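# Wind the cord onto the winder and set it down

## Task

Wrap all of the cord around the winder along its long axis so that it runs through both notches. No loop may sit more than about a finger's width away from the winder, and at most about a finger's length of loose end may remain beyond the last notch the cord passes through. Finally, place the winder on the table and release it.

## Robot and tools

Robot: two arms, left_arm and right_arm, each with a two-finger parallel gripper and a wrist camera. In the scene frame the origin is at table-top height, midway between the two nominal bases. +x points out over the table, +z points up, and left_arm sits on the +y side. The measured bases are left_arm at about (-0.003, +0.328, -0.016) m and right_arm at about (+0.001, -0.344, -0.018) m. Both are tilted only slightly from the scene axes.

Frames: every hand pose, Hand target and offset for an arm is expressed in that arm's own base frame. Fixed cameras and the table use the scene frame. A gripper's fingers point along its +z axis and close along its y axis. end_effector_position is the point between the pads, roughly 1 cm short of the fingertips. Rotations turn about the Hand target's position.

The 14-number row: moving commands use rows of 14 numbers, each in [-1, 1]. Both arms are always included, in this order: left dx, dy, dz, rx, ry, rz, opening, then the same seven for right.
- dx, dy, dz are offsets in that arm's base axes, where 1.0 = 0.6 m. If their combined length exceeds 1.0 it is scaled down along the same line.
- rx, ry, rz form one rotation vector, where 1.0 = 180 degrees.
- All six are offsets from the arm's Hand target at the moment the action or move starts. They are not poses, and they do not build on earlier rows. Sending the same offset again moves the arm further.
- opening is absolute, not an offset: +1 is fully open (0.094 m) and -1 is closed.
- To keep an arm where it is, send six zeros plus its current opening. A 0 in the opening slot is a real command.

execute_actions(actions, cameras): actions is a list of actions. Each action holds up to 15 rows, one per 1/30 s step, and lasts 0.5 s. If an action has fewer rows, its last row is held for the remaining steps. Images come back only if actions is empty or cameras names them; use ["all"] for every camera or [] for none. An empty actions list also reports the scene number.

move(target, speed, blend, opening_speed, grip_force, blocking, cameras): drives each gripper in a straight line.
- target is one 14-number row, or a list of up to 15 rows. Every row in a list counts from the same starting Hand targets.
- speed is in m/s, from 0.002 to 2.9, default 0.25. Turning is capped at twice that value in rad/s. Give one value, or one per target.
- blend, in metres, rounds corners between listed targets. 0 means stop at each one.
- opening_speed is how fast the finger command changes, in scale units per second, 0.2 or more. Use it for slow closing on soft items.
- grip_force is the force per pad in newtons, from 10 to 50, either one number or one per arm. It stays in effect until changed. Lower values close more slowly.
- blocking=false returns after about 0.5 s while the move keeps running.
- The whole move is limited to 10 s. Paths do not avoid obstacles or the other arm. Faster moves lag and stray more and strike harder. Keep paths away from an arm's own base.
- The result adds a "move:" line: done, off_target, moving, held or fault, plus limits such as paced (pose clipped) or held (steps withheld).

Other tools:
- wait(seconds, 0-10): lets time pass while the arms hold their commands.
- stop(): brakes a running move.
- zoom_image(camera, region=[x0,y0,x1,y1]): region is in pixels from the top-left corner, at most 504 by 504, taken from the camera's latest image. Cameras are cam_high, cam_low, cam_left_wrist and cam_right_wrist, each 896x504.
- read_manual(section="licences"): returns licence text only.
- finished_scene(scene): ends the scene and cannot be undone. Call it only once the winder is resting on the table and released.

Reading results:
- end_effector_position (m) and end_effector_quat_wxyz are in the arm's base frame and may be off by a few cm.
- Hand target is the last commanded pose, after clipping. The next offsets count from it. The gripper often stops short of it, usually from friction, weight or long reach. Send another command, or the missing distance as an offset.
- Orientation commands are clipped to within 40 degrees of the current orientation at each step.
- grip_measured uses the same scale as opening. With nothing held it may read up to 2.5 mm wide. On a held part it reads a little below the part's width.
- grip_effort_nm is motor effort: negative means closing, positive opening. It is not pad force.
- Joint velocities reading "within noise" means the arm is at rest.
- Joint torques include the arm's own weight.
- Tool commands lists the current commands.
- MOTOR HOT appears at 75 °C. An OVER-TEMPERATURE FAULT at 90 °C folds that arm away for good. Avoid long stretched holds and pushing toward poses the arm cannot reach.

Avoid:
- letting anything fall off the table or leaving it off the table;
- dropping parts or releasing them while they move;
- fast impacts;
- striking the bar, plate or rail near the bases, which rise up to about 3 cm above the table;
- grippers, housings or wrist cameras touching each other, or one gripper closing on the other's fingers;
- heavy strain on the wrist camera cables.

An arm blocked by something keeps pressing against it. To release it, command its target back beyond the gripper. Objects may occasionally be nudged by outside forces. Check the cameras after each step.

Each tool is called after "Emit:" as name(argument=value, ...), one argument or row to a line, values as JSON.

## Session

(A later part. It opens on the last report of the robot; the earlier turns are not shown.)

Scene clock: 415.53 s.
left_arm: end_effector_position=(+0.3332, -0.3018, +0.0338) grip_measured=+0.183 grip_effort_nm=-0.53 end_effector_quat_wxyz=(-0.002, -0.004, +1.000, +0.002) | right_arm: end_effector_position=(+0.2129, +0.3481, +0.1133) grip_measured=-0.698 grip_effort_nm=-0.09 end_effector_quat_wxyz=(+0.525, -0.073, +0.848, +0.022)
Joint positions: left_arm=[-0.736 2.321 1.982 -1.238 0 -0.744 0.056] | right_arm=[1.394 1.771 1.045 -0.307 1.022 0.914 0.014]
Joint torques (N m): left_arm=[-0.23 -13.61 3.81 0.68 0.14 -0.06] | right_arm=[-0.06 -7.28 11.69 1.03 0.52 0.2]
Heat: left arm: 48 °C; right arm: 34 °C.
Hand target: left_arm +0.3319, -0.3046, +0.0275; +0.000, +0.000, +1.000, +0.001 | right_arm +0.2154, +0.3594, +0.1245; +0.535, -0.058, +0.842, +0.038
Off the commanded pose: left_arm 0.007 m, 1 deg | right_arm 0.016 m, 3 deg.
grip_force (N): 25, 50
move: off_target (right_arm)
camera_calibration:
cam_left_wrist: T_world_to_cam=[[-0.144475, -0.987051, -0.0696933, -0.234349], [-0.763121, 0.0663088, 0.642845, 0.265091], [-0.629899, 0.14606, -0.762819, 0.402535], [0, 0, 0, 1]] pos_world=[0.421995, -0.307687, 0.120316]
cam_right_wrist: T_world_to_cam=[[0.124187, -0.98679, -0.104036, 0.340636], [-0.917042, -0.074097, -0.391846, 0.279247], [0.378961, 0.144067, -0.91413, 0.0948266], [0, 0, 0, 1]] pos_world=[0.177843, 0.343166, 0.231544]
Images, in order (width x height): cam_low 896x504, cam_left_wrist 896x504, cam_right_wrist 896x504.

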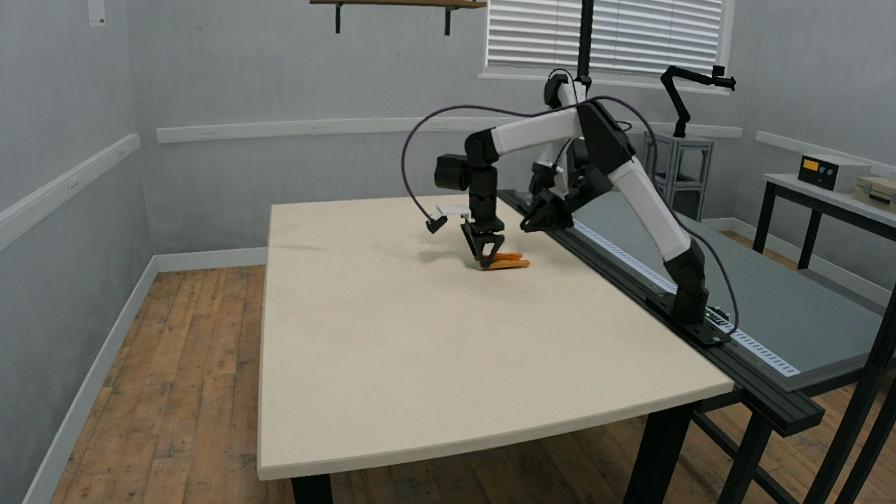

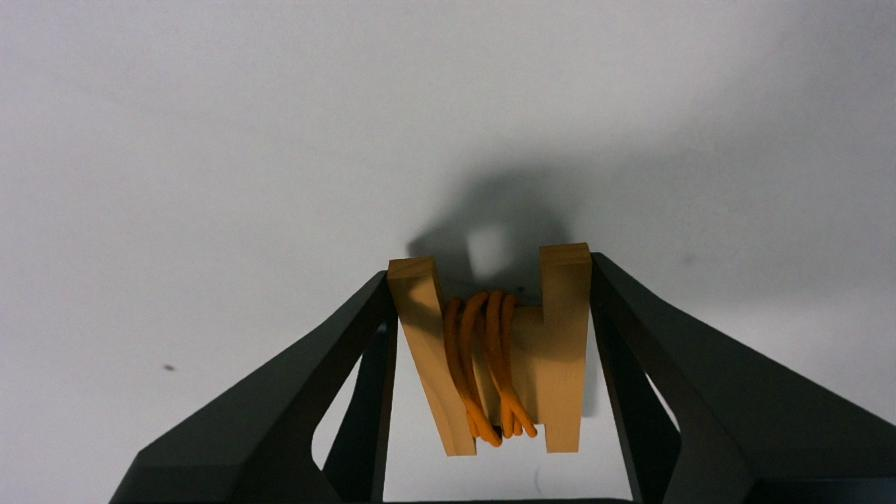

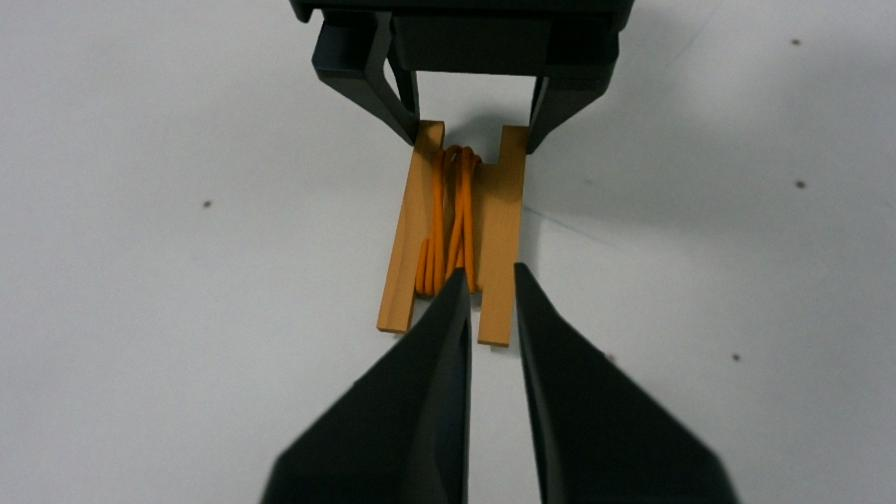

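Emit:
zoom_image(
  camera="cam_right_wrist",
  region=[360, 100, 580, 360],
)

Scaled by 1.938 from the camera's 896x504 image, which has a finer 1280x720 frame.

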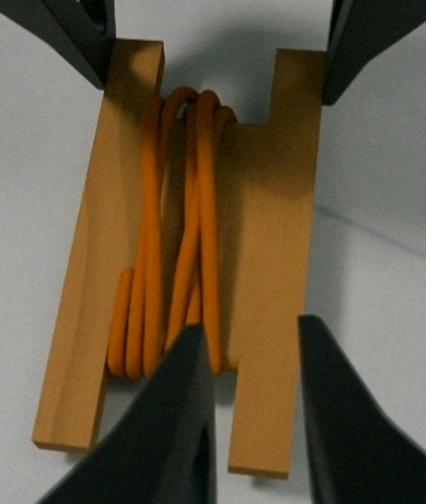

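Emit:
move(
  target=[0, 0, 0, 0, 0, 0, 0.12, 0.0735, 0.0262, -0.0615, 0, 0, 0, -0.766],
  speed=0.12,
  cameras=["cam_left_wrist", "cam_right_wrist"],
)

Emit:
zoom_image(
  camera="cam_right_wrist",
  region=[380, 120, 600, 380],
)

Emit:
zoom_image(
  camera="cam_left_wrist",
  region=[400, 260, 640, 500],
)

Scene clock: 419.23 s.
left_arm: end_effector_position=(+0.3332, -0.3018, +0.0338) grip_measured=+0.183 grip_effort_nm=-0.53 end_effector_quat_wxyz=(-0.002, -0.004, +1.000, +0.002) | right_arm: end_effector_position=(+0.2539, +0.3653, +0.0813) grip_measured=-0.764 grip_effort_nm=-0.09 end_effector_quat_wxyz=(+0.532, -0.067, +0.844, +0.024)
Joint positions: left_arm=[-0.736 2.321 1.982 -1.238 0 -0.744 0.056] | right_arm=[1.294 1.914 1.045 -0.02 0.979 0.76 0.011]
Joint torques (N m): left_arm=[-0.23 -13.61 3.86 0.68 0.14 -0.05] | right_arm=[-1.17 -8.13 10.8 1.19 0.22 0.1]
Heat: left arm: 49 °C; right arm: 33 °C.
Hand target: left_arm +0.3319, -0.3046, +0.0275; +0.000, +0.000, +1.000, +0.001 | right_arm +0.2596, +0.3751, +0.0876; +0.535, -0.058, +0.842, +0.038
Off the commanded pose: left_arm 0.007 m, 0 deg | right_arm 0.013 m, 2 deg.
grip_force (N): 25, 50
move: off_target (right_arm)
camera_calibration:
cam_left_wrist: T_world_to_cam=[[-0.144475, -0.987051, -0.0696933, -0.234349], [-0.763121, 0.0663088, 0.642845, 0.265091], [-0.629899, 0.14606, -0.762819, 0.402535], [0, 0, 0, 1]] pos_world=[0.421995, -0.307687, 0.120316]
cam_right_wrist: T_world_to_cam=[[0.118176, -0.986487, -0.113484, 0.351346], [-0.911433, -0.0623998, -0.40669, 0.301048], [0.394113, 0.151494, -0.90649, 0.0403336], [0, 0, 0, 1]] pos_world=[0.216968, 0.359273, 0.198868]
Images, in order (width x height): cam_left_wrist 896x504, cam_right_wrist 896x504.

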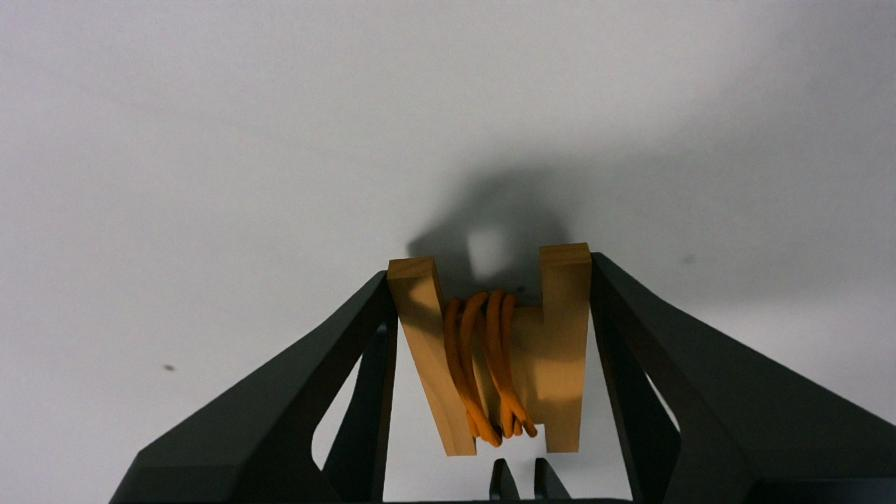

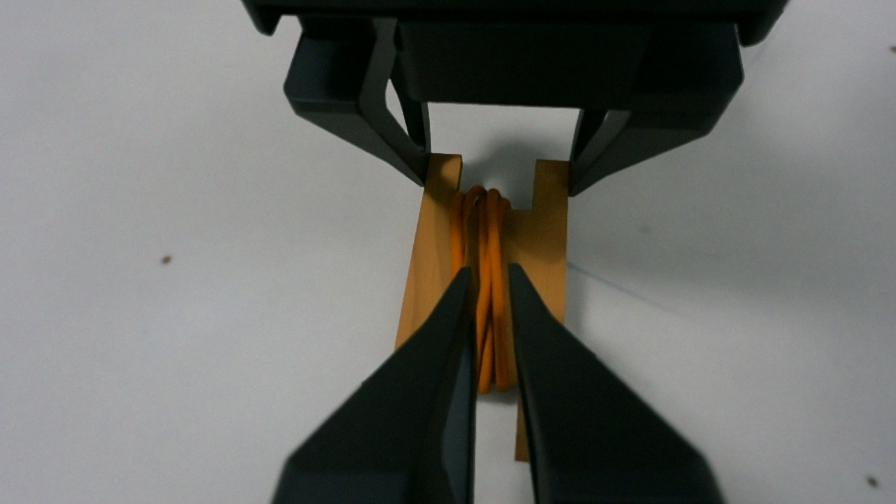

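Scaled by 1.938 from the camera's 896x504 image, which has a finer 1280x720 frame.

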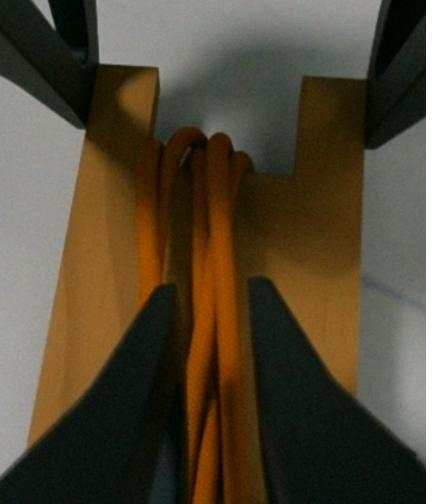

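Scaled by 2.100 from the camera's 896x504 image, which has a finer 1280x720 frame.

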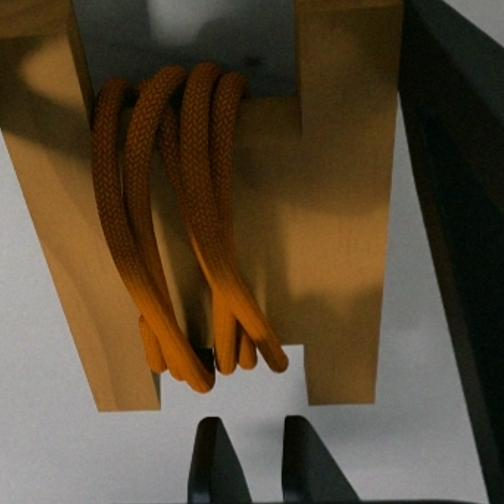

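Emit:
move(
  target=[0, 0, 0, 0, 0, 0, 0.12, 0.005, -0.0027, -0.018, 0, 0, 0, -0.766],
  speed=0.06,
  cameras=["cam_left_wrist", "cam_right_wrist"],
)

Emit:
zoom_image(
  camera="cam_right_wrist",
  region=[380, 120, 600, 380],
)

Emit:
zoom_image(
  camera="cam_left_wrist",
  region=[400, 260, 640, 500],
)

Scene clock: 420.90 s.
left_arm: end_effector_position=(+0.3332, -0.3018, +0.0338) grip_measured=+0.183 grip_effort_nm=-0.53 end_effector_quat_wxyz=(-0.002, -0.004, +1.000, +0.002) | right_arm: end_effector_position=(+0.2577, +0.3705, +0.0774) grip_measured=-0.764 grip_effort_nm=-0.09 end_effector_quat_wxyz=(+0.535, -0.063, +0.842, +0.033)
Joint positions: left_arm=[-0.736 2.321 1.982 -1.238 0 -0.744 0.056] | right_arm=[1.288 1.937 1.045 0.035 0.973 0.748 0.011]
Joint torques (N m): left_arm=[-0.23 -13.64 3.81 0.67 0.14 -0.06] | right_arm=[-1.43 -8.18 8.59 1.24 0.21 0.09]
Heat: left arm: 49 °C; right arm: 33 °C.
Hand target: left_arm +0.3319, -0.3046, +0.0275; +0.000, +0.000, +1.000, +0.001 | right_arm +0.2626, +0.3735, +0.0768; +0.535, -0.058, +0.842, +0.038
Off the commanded pose: left_arm 0.007 m, 0 deg | right_arm 0.006 m, 1 deg.
grip_force (N): 25, 50
move: done
camera_calibration:
cam_left_wrist: T_world_to_cam=[[-0.144475, -0.987051, -0.0696933, -0.234349], [-0.763121, 0.0663088, 0.642845, 0.265091], [-0.629899, 0.14606, -0.762819, 0.402535], [0, 0, 0, 1]] pos_world=[0.421995, -0.307687, 0.120316]
cam_right_wrist: T_world_to_cam=[[0.121538, -0.9836, -0.133267, 0.355147], [-0.908971, -0.0563553, -0.413033, 0.300807], [0.398749, 0.171335, -0.900913, 0.0255555], [0, 0, 0, 1]] pos_world=[0.220071, 0.361896, 0.194596]
Images, in order (width x height): cam_left_wrist 896x504, cam_right_wrist 896x504.

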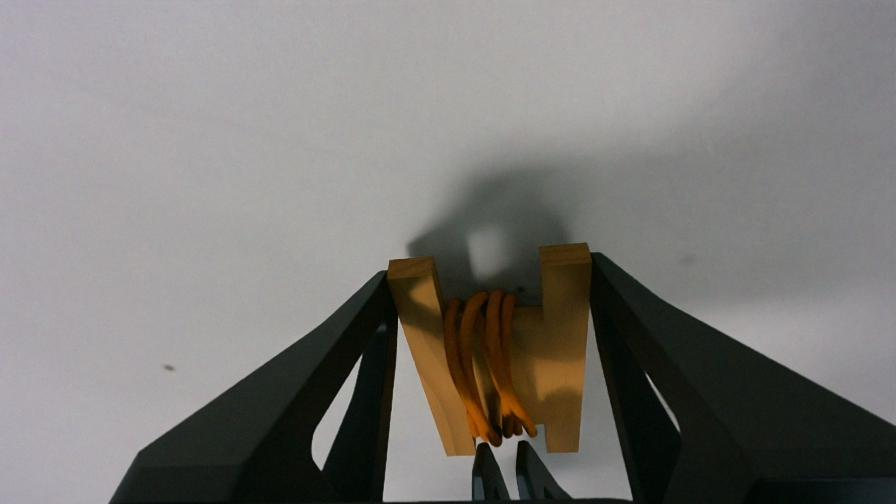

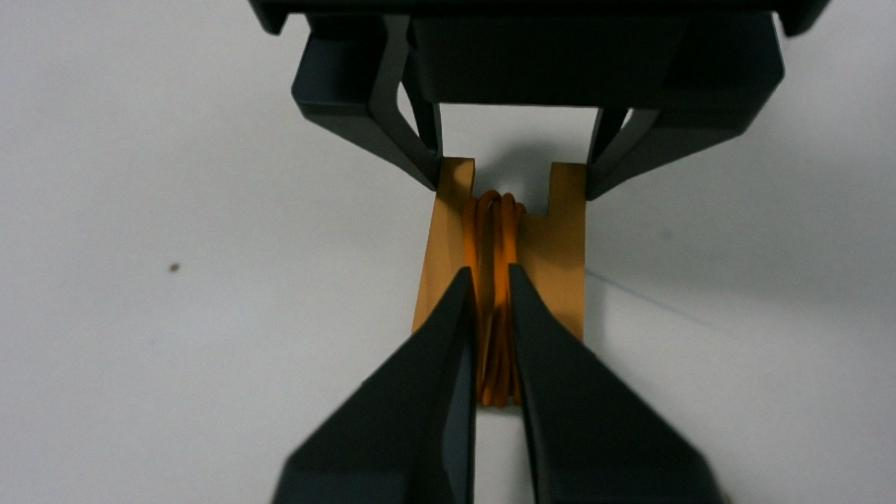

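Scaled by 1.938 from the camera's 896x504 image, which has a finer 1280x720 frame.

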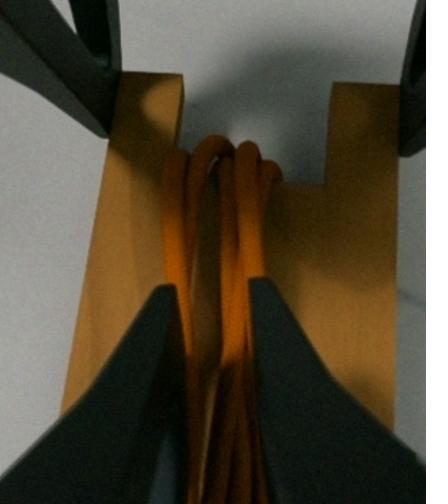

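Scaled by 2.100 from the camera's 896x504 image, which has a finer 1280x720 frame.

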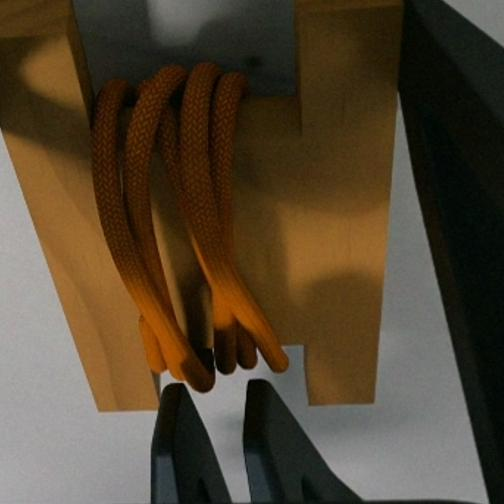

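Emit:
move(
  target=[0, 0, 0, 0, 0, 0, 0.12, 0, -0.0175, -0.0117, 0, 0, 0, -0.766],
  speed=0.06,
  cameras=["cam_left_wrist", "cam_right_wrist"],
)

Emit:
zoom_image(
  camera="cam_right_wrist",
  region=[380, 120, 600, 380],
)

Emit:
zoom_image(
  camera="cam_left_wrist",
  region=[400, 260, 640, 500],
)

Scene clock: 422.57 s.
left_arm: end_effector_position=(+0.3332, -0.3018, +0.0338) grip_measured=+0.183 grip_effort_nm=-0.53 end_effector_quat_wxyz=(-0.002, -0.004, +1.000, +0.002) | right_arm: end_effector_position=(+0.2596, +0.3664, +0.0723) grip_measured=-0.764 grip_effort_nm=-0.09 end_effector_quat_wxyz=(+0.537, -0.060, +0.841, +0.037)
Joint positions: left_arm=[-0.736 2.321 1.982 -1.238 0 -0.744 0.056] | right_arm=[1.279 1.937 1.012 0.087 0.968 0.738 0.011]
Joint torques (N m): left_arm=[-0.24 -13.61 3.82 0.67 0.15 -0.05] | right_arm=[-1.44 -9.37 5.98 1.25 0.2 0.09]
Heat: left arm: 49 °C; right arm: 33 °C.
Hand target: left_arm +0.3319, -0.3046, +0.0275; +0.000, +0.000, +1.000, +0.001 | right_arm +0.2625, +0.3629, +0.0697; +0.535, -0.058, +0.842, +0.038
Off the commanded pose: left_arm 0.007 m, 0 deg | right_arm 0.005 m, 0 deg.
grip_force (N): 25, 50
move: done
camera_calibration:
cam_left_wrist: T_world_to_cam=[[-0.144475, -0.987051, -0.0696933, -0.234349], [-0.763121, 0.0663088, 0.642845, 0.265091], [-0.629899, 0.14606, -0.762819, 0.402535], [0, 0, 0, 1]] pos_world=[0.421995, -0.307687, 0.120316]
cam_right_wrist: T_world_to_cam=[[0.121493, -0.982238, -0.142997, 0.350425], [-0.907964, -0.0517674, -0.415838, 0.298496], [0.401049, 0.180357, -0.898126, 0.0168955], [0, 0, 0, 1]] pos_world=[0.221674, 0.356606, 0.18941]
Images, in order (width x height): cam_left_wrist 896x504, cam_right_wrist 896x504.

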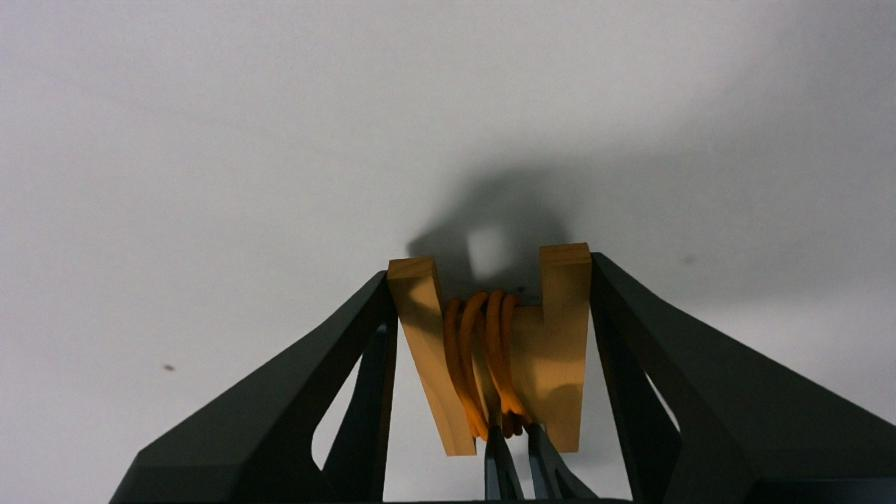

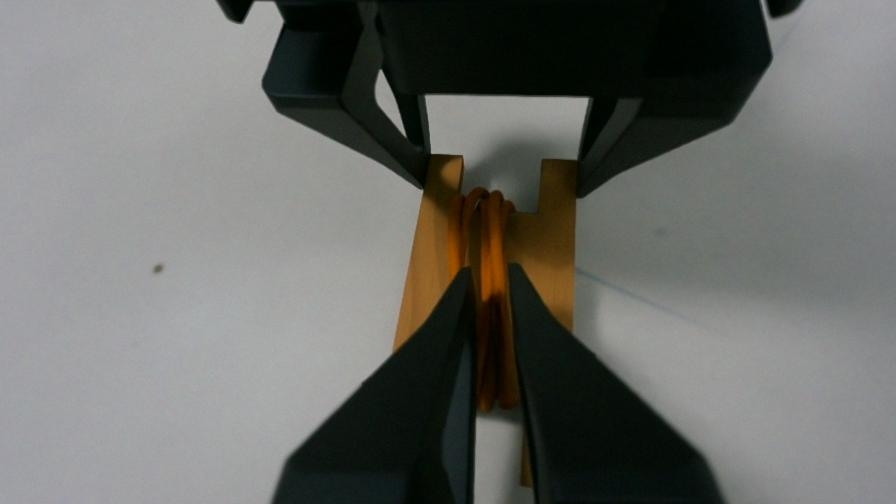

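Scaled by 1.938 from the camera's 896x504 image, which has a finer 1280x720 frame.

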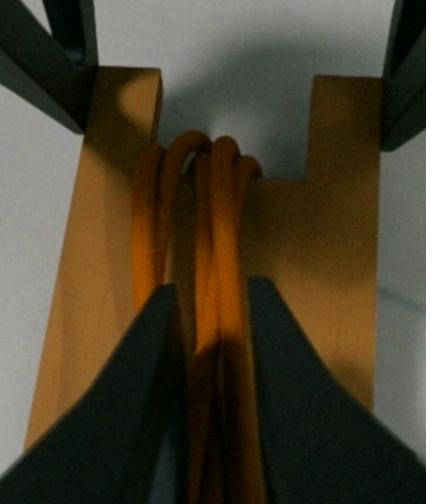

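Scaled by 2.100 from the camera's 896x504 image, which has a finer 1280x720 frame.

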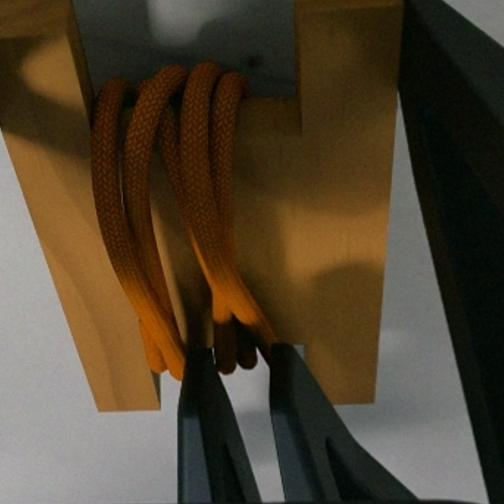

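Emit:
move(
  target=[0, 0, 0, 0, 0, 0, 0.12, 0, -0.0033, -0.0142, 0, 0, 0, -0.766],
  speed=0.05,
  cameras=["cam_left_wrist", "cam_right_wrist"],
)

Emit:
zoom_image(
  camera="cam_right_wrist",
  region=[380, 120, 600, 380],
)

Emit:
zoom_image(
  camera="cam_left_wrist",
  region=[400, 260, 640, 500],
)

Scene clock: 424.83 s.
left_arm: end_effector_position=(+0.3332, -0.3018, +0.0338) grip_measured=+0.183 grip_effort_nm=-0.52 end_effector_quat_wxyz=(-0.002, -0.004, +1.000, +0.002) | right_arm: end_effector_position=(+0.2593, +0.3657, +0.0706) grip_measured=-0.764 grip_effort_nm=-0.09 end_effector_quat_wxyz=(+0.539, -0.056, +0.839, +0.044)
Joint positions: left_arm=[-0.736 2.321 1.982 -1.238 0 -0.744 0.056] | right_arm=[1.279 1.937 0.993 0.125 0.966 0.736 0.011]
Joint torques (N m): left_arm=[-0.25 -13.64 3.85 0.67 0.14 -0.05] | right_arm=[-1.61 -7.82 5.82 1.26 0.19 0.09]
Heat: left arm: 49 °C; right arm: 33 °C.
Hand target: left_arm +0.3319, -0.3046, +0.0275; +0.000, +0.000, +1.000, +0.001 | right_arm +0.2626, +0.3610, +0.0612; +0.535, -0.058, +0.842, +0.038
Off the commanded pose: left_arm 0.007 m, 0 deg | right_arm 0.011 m, 1 deg.
grip_force (N): 25, 50
move: off_target (right_arm)
camera_calibration:
cam_left_wrist: T_world_to_cam=[[-0.144475, -0.987051, -0.0696933, -0.234349], [-0.763121, 0.0663088, 0.642845, 0.265091], [-0.629899, 0.14606, -0.762819, 0.402535], [0, 0, 0, 1]] pos_world=[0.421995, -0.307687, 0.120316]
cam_right_wrist: T_world_to_cam=[[0.123692, -0.979626, -0.158219, 0.349113], [-0.905922, -0.046408, -0.420893, 0.295332], [0.404975, 0.195395, -0.893205, 0.00861319], [0, 0, 0, 1]] pos_world=[0.220877, 0.354023, 0.187233]
Images, in order (width x height): cam_left_wrist 896x504, cam_right_wrist 896x504.

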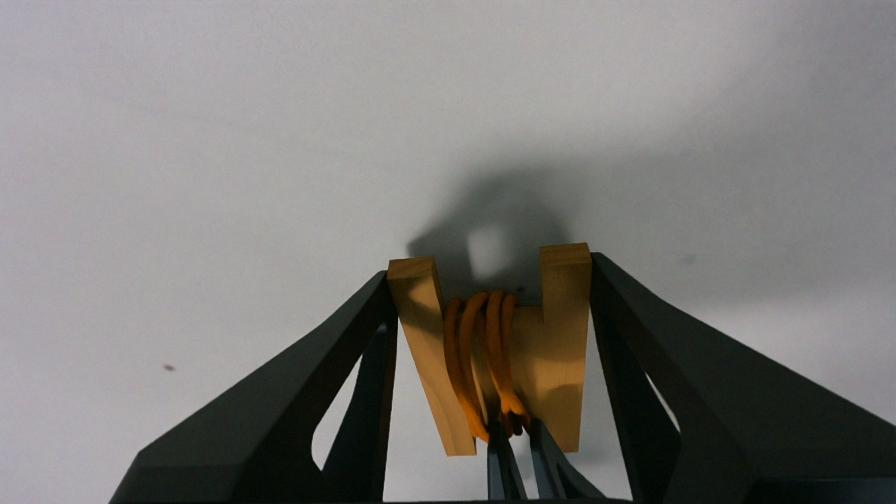

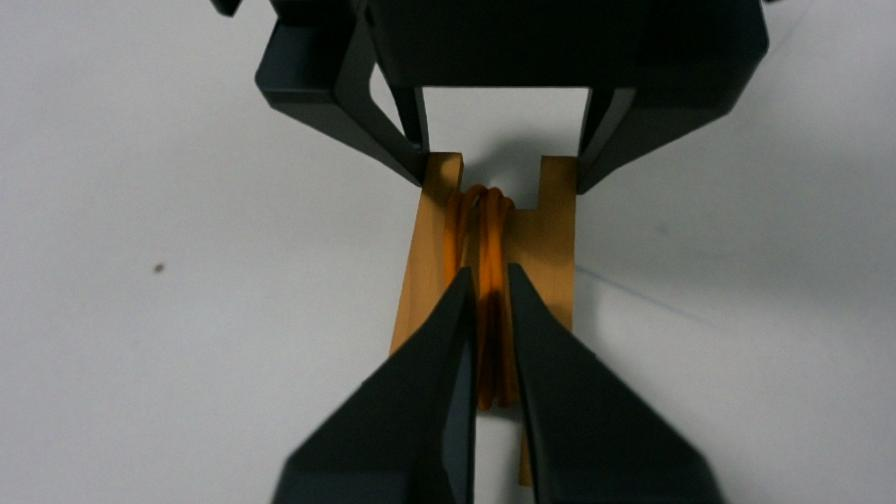

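Scaled by 1.938 from the camera's 896x504 image, which has a finer 1280x720 frame.

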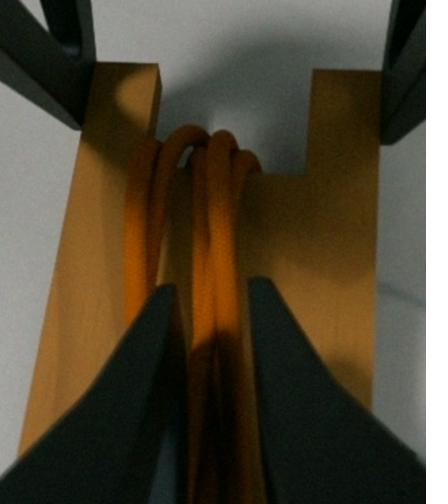

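Scaled by 2.100 from the camera's 896x504 image, which has a finer 1280x720 frame.

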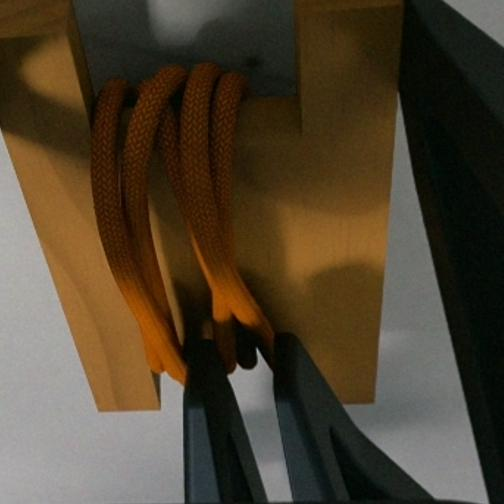

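Emit:
move(
  target=[0, 0, 0, 0, 0, 0, 0.12, 0, -0.0025, -0.0083, 0, 0, 0, -0.766],
  speed=0.05,
  cameras=["cam_left_wrist", "cam_right_wrist"],
)

Emit:
zoom_image(
  camera="cam_right_wrist",
  region=[380, 120, 600, 380],
)

Emit:
zoom_image(
  camera="cam_left_wrist",
  region=[400, 260, 640, 500],
)

Scene clock: 426.07 s.
left_arm: end_effector_position=(+0.3333, -0.3018, +0.0338) grip_measured=+0.183 grip_effort_nm=-0.53 end_effector_quat_wxyz=(-0.002, -0.004, +1.000, +0.002) | right_arm: end_effector_position=(+0.2588, +0.3643, +0.0644) grip_measured=-0.764 grip_effort_nm=-0.09 end_effector_quat_wxyz=(+0.539, -0.058, +0.839, +0.043)
Joint positions: left_arm=[-0.736 2.321 1.982 -1.237 0 -0.744 0.056] | right_arm=[1.279 1.948 0.979 0.148 0.966 0.735 0.011]
Joint torques (N m): left_arm=[-0.27 -13.59 3.82 0.67 0.14 -0.06] | right_arm=[-1.73 -8.05 5.74 1.27 0.19 0.09]
Heat: left arm: 49 °C; right arm: 33 °C.
Hand target: left_arm +0.3320, -0.3046, +0.0275; +0.000, +0.000, +1.000, +0.001 | right_arm +0.2625, +0.3594, +0.0562; +0.535, -0.058, +0.842, +0.038
Off the commanded pose: left_arm 0.007 m, 0 deg | right_arm 0.010 m, 1 deg.
grip_force (N): 25, 50
move: done
camera_calibration:
cam_left_wrist: T_world_to_cam=[[-0.1444, -0.987074, -0.0695211, -0.234395], [-0.7633, 0.066403, 0.642623, 0.265299], [-0.6297, 0.14586, -0.763022, 0.402477], [0, 0, 0, 1]] pos_world=[0.422096, -0.307687, 0.120316]
cam_right_wrist: T_world_to_cam=[[0.124551, -0.979995, -0.155229, 0.346516], [-0.906155, -0.0486171, -0.420143, 0.293042], [0.404191, 0.192991, -0.894083, 0.0047195], [0, 0, 0, 1]] pos_world=[0.220475, 0.35292, 0.181128]
Images, in order (width x height): cam_left_wrist 896x504, cam_right_wrist 896x504.

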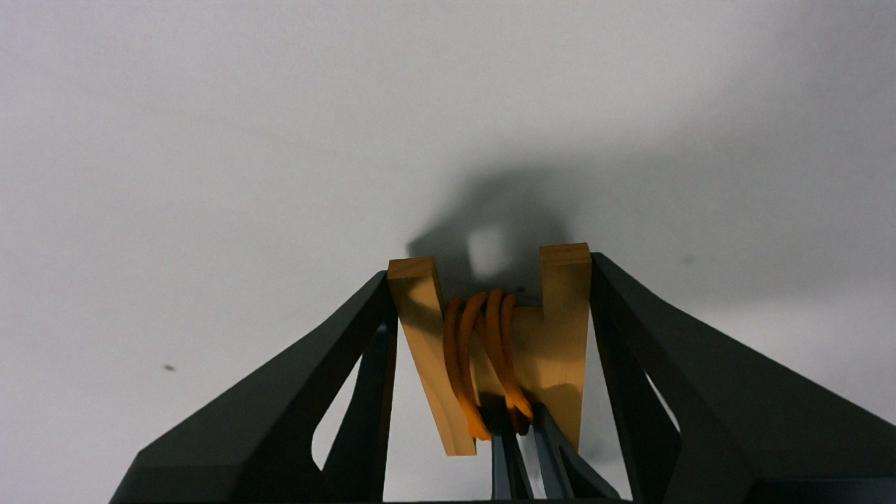

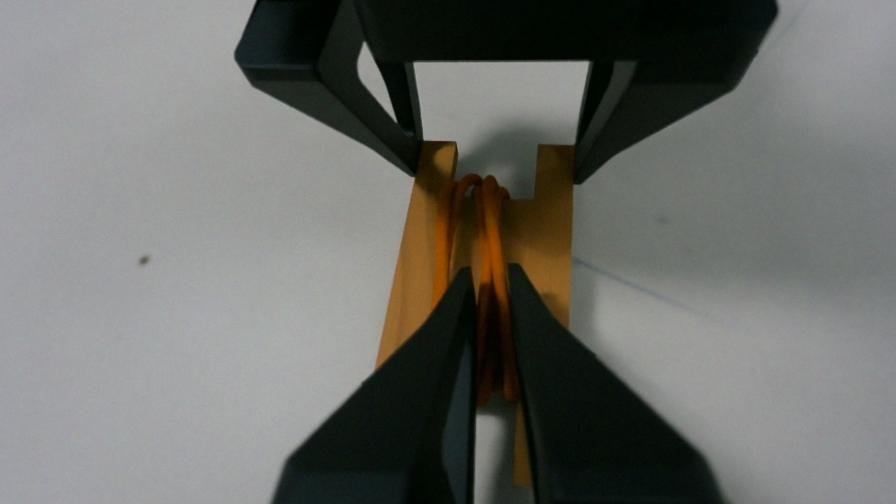

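Scaled by 1.938 from the camera's 896x504 image, which has a finer 1280x720 frame.

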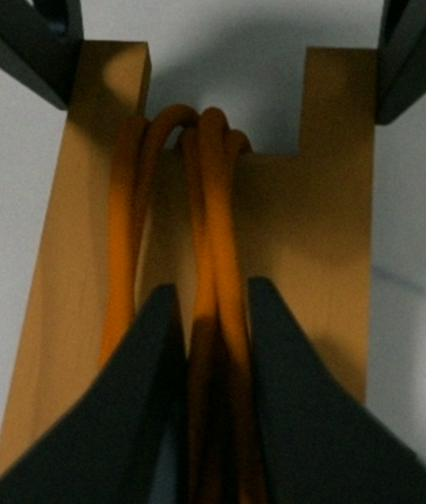

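Scaled by 2.100 from the camera's 896x504 image, which has a finer 1280x720 frame.

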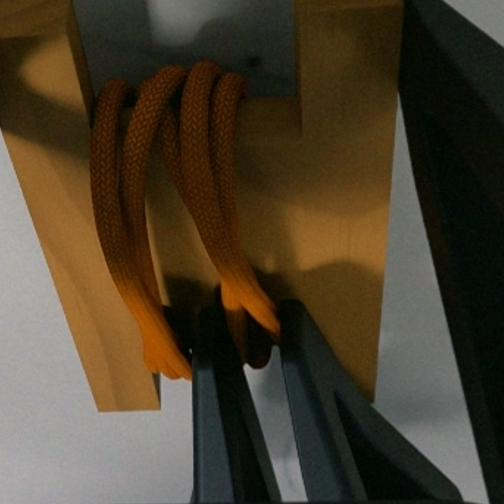

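Emit:
move(
  target=[0, 0, 0, 0, 0, 0, 0.12, 0, -0.0058, 0.0192, 0, 0, 0, -0.79],
  speed=0.05,
  cameras=["cam_left_wrist", "cam_right_wrist"],
)

Emit:
zoom_image(
  camera="cam_right_wrist",
  region=[380, 120, 600, 380],
)

Emit:
zoom_image(
  camera="cam_left_wrist",
  region=[400, 260, 640, 500],
)

Scene clock: 428.37 s.
left_arm: end_effector_position=(+0.3333, -0.3020, +0.0338) grip_measured=+0.183 grip_effort_nm=-0.53 end_effector_quat_wxyz=(-0.002, -0.004, +1.000, +0.001) | right_arm: end_effector_position=(+0.2601, +0.3629, +0.0637) grip_measured=-0.788 grip_effort_nm=-0.09 end_effector_quat_wxyz=(+0.538, -0.059, +0.840, +0.040)
Joint positions: left_arm=[-0.736 2.321 1.982 -1.237 0.001 -0.744 0.056] | right_arm=[1.275 1.948 0.979 0.144 0.964 0.73 0.01]
Joint torques (N m): left_arm=[-0.24 -13.59 3.84 0.67 0.14 -0.05] | right_arm=[-1.61 -11.84 5.56 1.01 0.18 0.09]
Heat: left arm: 50 °C; right arm: 34 °C.
Hand target: left_arm +0.3319, -0.3046, +0.0275; +0.000, +0.000, +1.000, +0.001 | right_arm +0.2625, +0.3560, +0.0677; +0.535, -0.058, +0.842, +0.038
Off the commanded pose: left_arm 0.007 m, 0 deg | right_arm 0.008 m, 0 deg.
grip_force (N): 25, 50
move: done
camera_calibration:
cam_left_wrist: T_world_to_cam=[[-0.144346, -0.987144, -0.0686407, -0.234644], [-0.763163, 0.0669022, 0.642733, 0.265388], [-0.629878, 0.14516, -0.763009, 0.402349], [0, 0, 0, 1]] pos_world=[0.422095, -0.307788, 0.120316]
cam_right_wrist: T_world_to_cam=[[0.12301, -0.98134, -0.147782, 0.345321], [-0.906904, -0.0506896, -0.418278, 0.294727], [0.402982, 0.185476, -0.896216, 0.00703809], [0, 0, 0, 1]] pos_world=[0.221975, 0.352512, 0.180618]
Images, in order (width x height): cam_left_wrist 896x504, cam_right_wrist 896x504.

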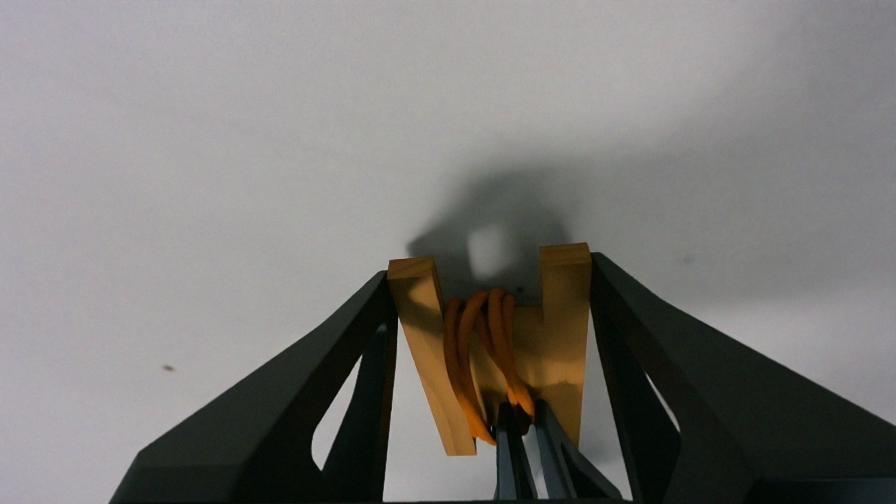

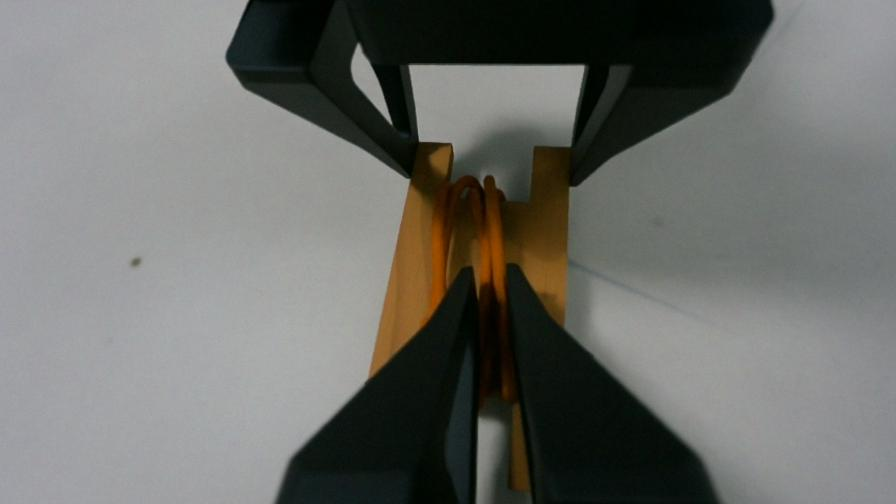

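Scaled by 1.938 from the camera's 896x504 image, which has a finer 1280x720 frame.

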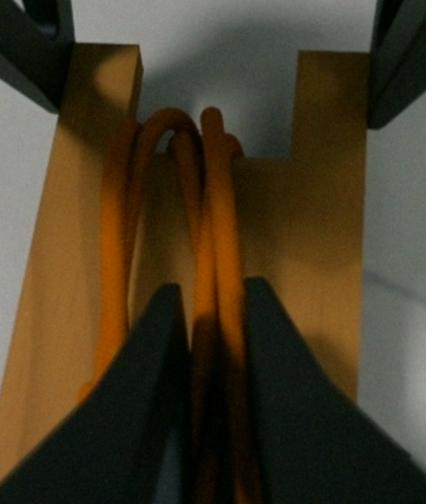

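Scaled by 2.100 from the camera's 896x504 image, which has a finer 1280x720 frame.

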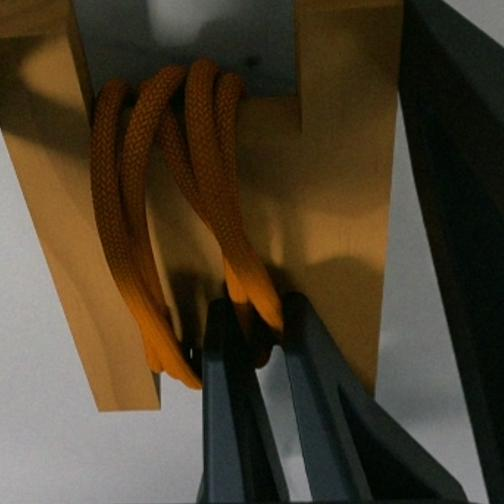

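Emit:
move(
  target=[0, 0, 0, 0, 0, 0, 0.12, 0, -0.0042, 0.0083, 0, 0, 0, -0.77],
  speed=0.05,
  cameras=["cam_left_wrist", "cam_right_wrist"],
)

Emit:
zoom_image(
  camera="cam_right_wrist",
  region=[380, 120, 600, 380],
)

Emit:
zoom_image(
  camera="cam_left_wrist",
  region=[400, 260, 640, 500],
)

Scene clock: 429.63 s.
left_arm: end_effector_position=(+0.3332, -0.3020, +0.0338) grip_measured=+0.183 grip_effort_nm=-0.53 end_effector_quat_wxyz=(-0.002, -0.004, +1.000, +0.001) | right_arm: end_effector_position=(+0.2604, +0.3609, +0.0650) grip_measured=-0.772 grip_effort_nm=0.08 end_effector_quat_wxyz=(+0.536, -0.062, +0.841, +0.036)
Joint positions: left_arm=[-0.736 2.321 1.982 -1.237 0.001 -0.744 0.056] | right_arm=[1.272 1.94 0.979 0.127 0.962 0.727 0.011]
Joint torques (N m): left_arm=[-0.18 -13.6 3.81 0.66 0.12 -0.06] | right_arm=[-1.55 -12.85 5.16 1.04 0.2 0.08]
Heat: left arm: 50 °C; right arm: 34 °C.
Hand target: left_arm +0.3319, -0.3046, +0.0275; +0.000, +0.000, +1.000, +0.001 | right_arm +0.2625, +0.3535, +0.0727; +0.535, -0.058, +0.842, +0.038
Off the commanded pose: left_arm 0.007 m, 0 deg | right_arm 0.011 m, 1 deg.
grip_force (N): 25, 50
move: off_target (right_arm)
camera_calibration:
cam_left_wrist: T_world_to_cam=[[-0.144393, -0.987159, -0.0683201, -0.234683], [-0.763003, 0.0671109, 0.642902, 0.265288], [-0.630061, 0.144959, -0.762896, 0.402288], [0, 0, 0, 1]] pos_world=[0.421995, -0.307788, 0.120316]
cam_right_wrist: T_world_to_cam=[[0.122896, -0.982689, -0.138629, 0.343409], [-0.908465, -0.0551674, -0.414304, 0.297173], [0.399484, 0.176856, -0.899519, 0.0127588], [0, 0, 0, 1]] pos_world=[0.222671, 0.351602, 0.182203]
Images, in order (width x height): cam_left_wrist 896x504, cam_right_wrist 896x504.

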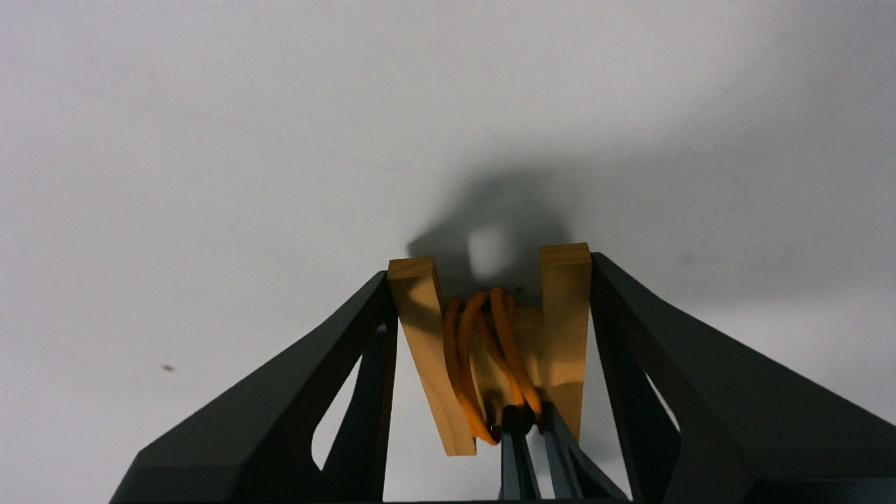

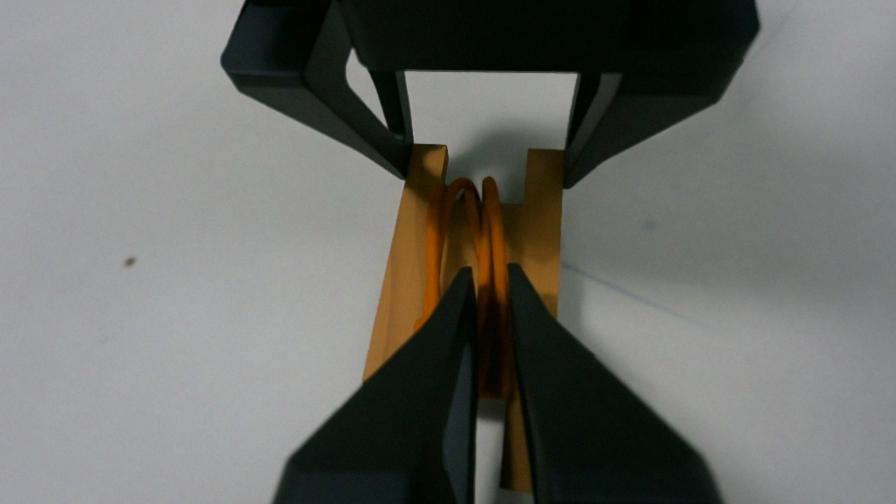

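Scaled by 1.938 from the camera's 896x504 image, which has a finer 1280x720 frame.

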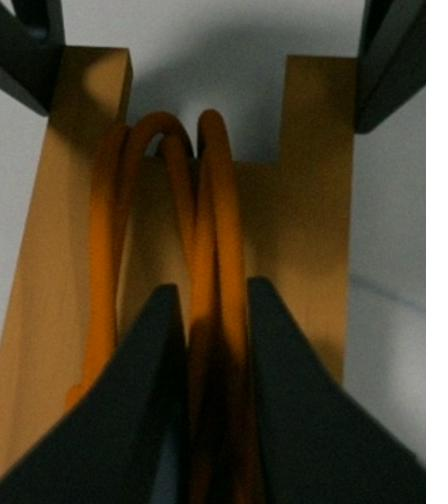

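Scaled by 2.100 from the camera's 896x504 image, which has a finer 1280x720 frame.

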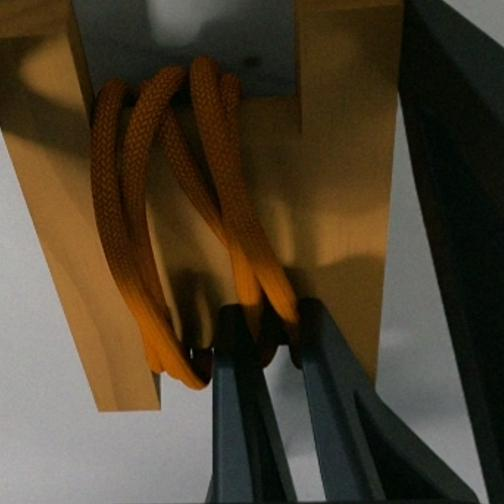

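Emit:
move(
  target=[0, 0, 0, 0, 0, 0, 0.12, 0, 0.0, 0.0083, 0, 0, 0, -0.77],
  speed=0.05,
  cameras=["cam_left_wrist", "cam_right_wrist"],
)

Emit:
zoom_image(
  camera="cam_right_wrist",
  region=[430, 160, 570, 420],
)

Emit:
zoom_image(
  camera="cam_left_wrist",
  region=[430, 280, 600, 460],
)

Scene clock: 433.23 s.
left_arm: end_effector_position=(+0.3332, -0.3022, +0.0338) grip_measured=+0.183 grip_effort_nm=-0.53 end_effector_quat_wxyz=(-0.002, -0.004, +1.000, +0.001) | right_arm: end_effector_position=(+0.2598, +0.3590, +0.0680) grip_measured=-0.772 grip_effort_nm=0.08 end_effector_quat_wxyz=(+0.535, -0.064, +0.842, +0.033)
Joint positions: left_arm=[-0.736 2.321 1.982 -1.236 0.002 -0.744 0.056] | right_arm=[1.272 1.926 0.979 0.106 0.962 0.727 0.011]
Joint torques (N m): left_arm=[-0.21 -13.65 3.85 0.66 0.11 -0.06] | right_arm=[-1.55 -12.78 5.9 1.04 0.2 0.08]
Heat: left arm: 50 °C; right arm: 35 °C.
Hand target: left_arm +0.3319, -0.3046, +0.0275; +0.000, +0.000, +1.000, +0.001 | right_arm +0.2625, +0.3535, +0.0778; +0.535, -0.058, +0.842, +0.038
Off the commanded pose: left_arm 0.007 m, 0 deg | right_arm 0.011 m, 1 deg.
grip_force (N): 25, 50
move: off_target (right_arm)
camera_calibration:
cam_left_wrist: T_world_to_cam=[[-0.144423, -0.98721, -0.067521, -0.234881], [-0.762869, 0.0676241, 0.643007, 0.265383], [-0.630217, 0.144375, -0.762878, 0.402186], [0, 0, 0, 1]] pos_world=[0.421995, -0.307889, 0.120317]
cam_right_wrist: T_world_to_cam=[[0.122776, -0.983657, -0.131696, 0.341868], [-0.909318, -0.0583386, -0.411991, 0.29899], [0.397575, 0.170337, -0.901621, 0.0189539], [0, 0, 0, 1]] pos_world=[0.222368, 0.350495, 0.185293]
Images, in order (width x height): cam_left_wrist 896x504, cam_right_wrist 896x504.

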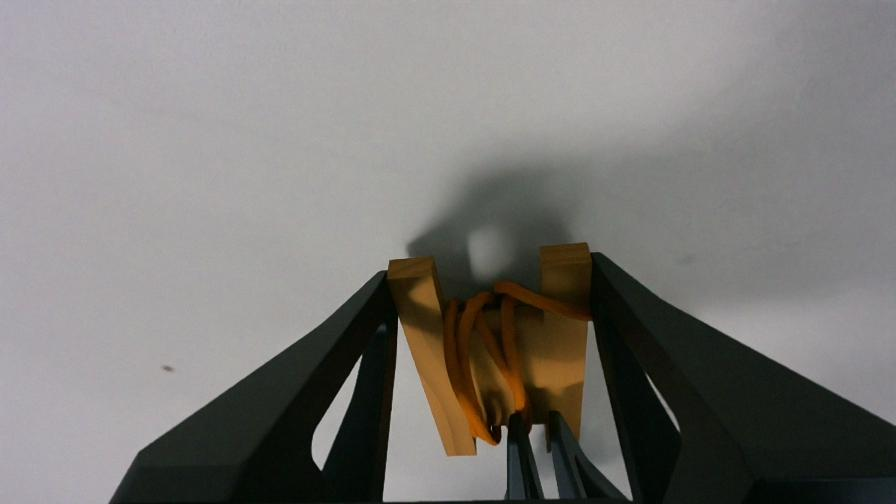

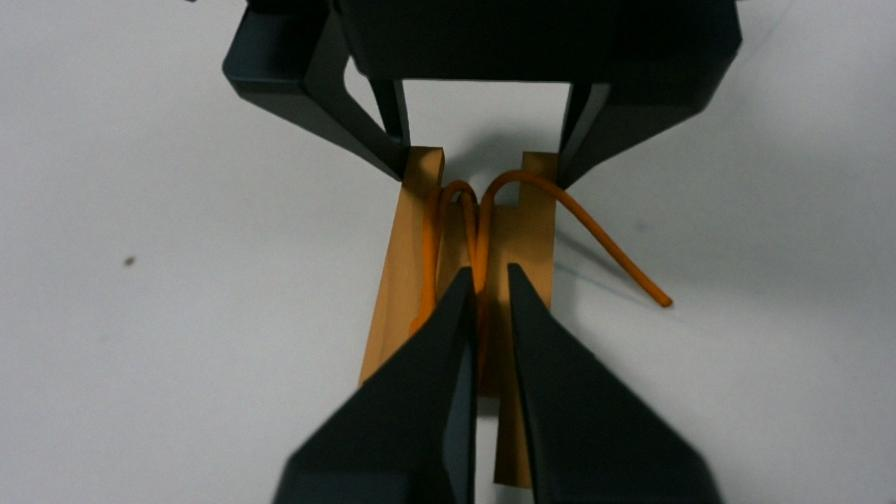

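Scaled by 1.938 from the camera's 896x504 image, which has a finer 1280x720 frame.

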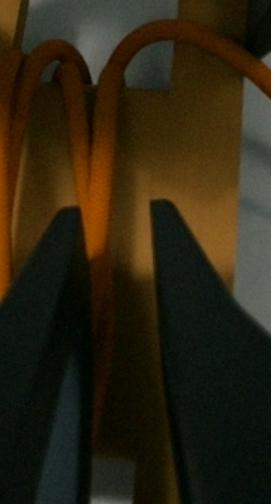

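Scaled by 2.800 from the camera's 896x504 image, which has a finer 1280x720 frame.

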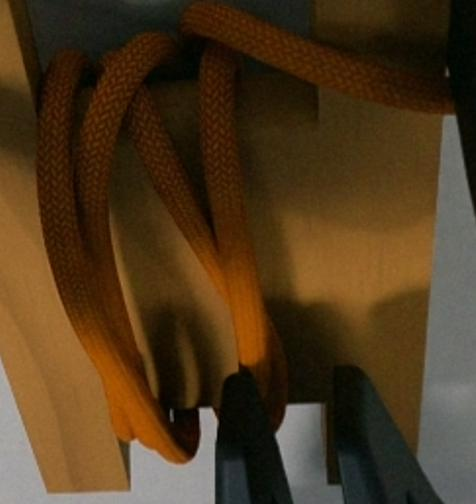

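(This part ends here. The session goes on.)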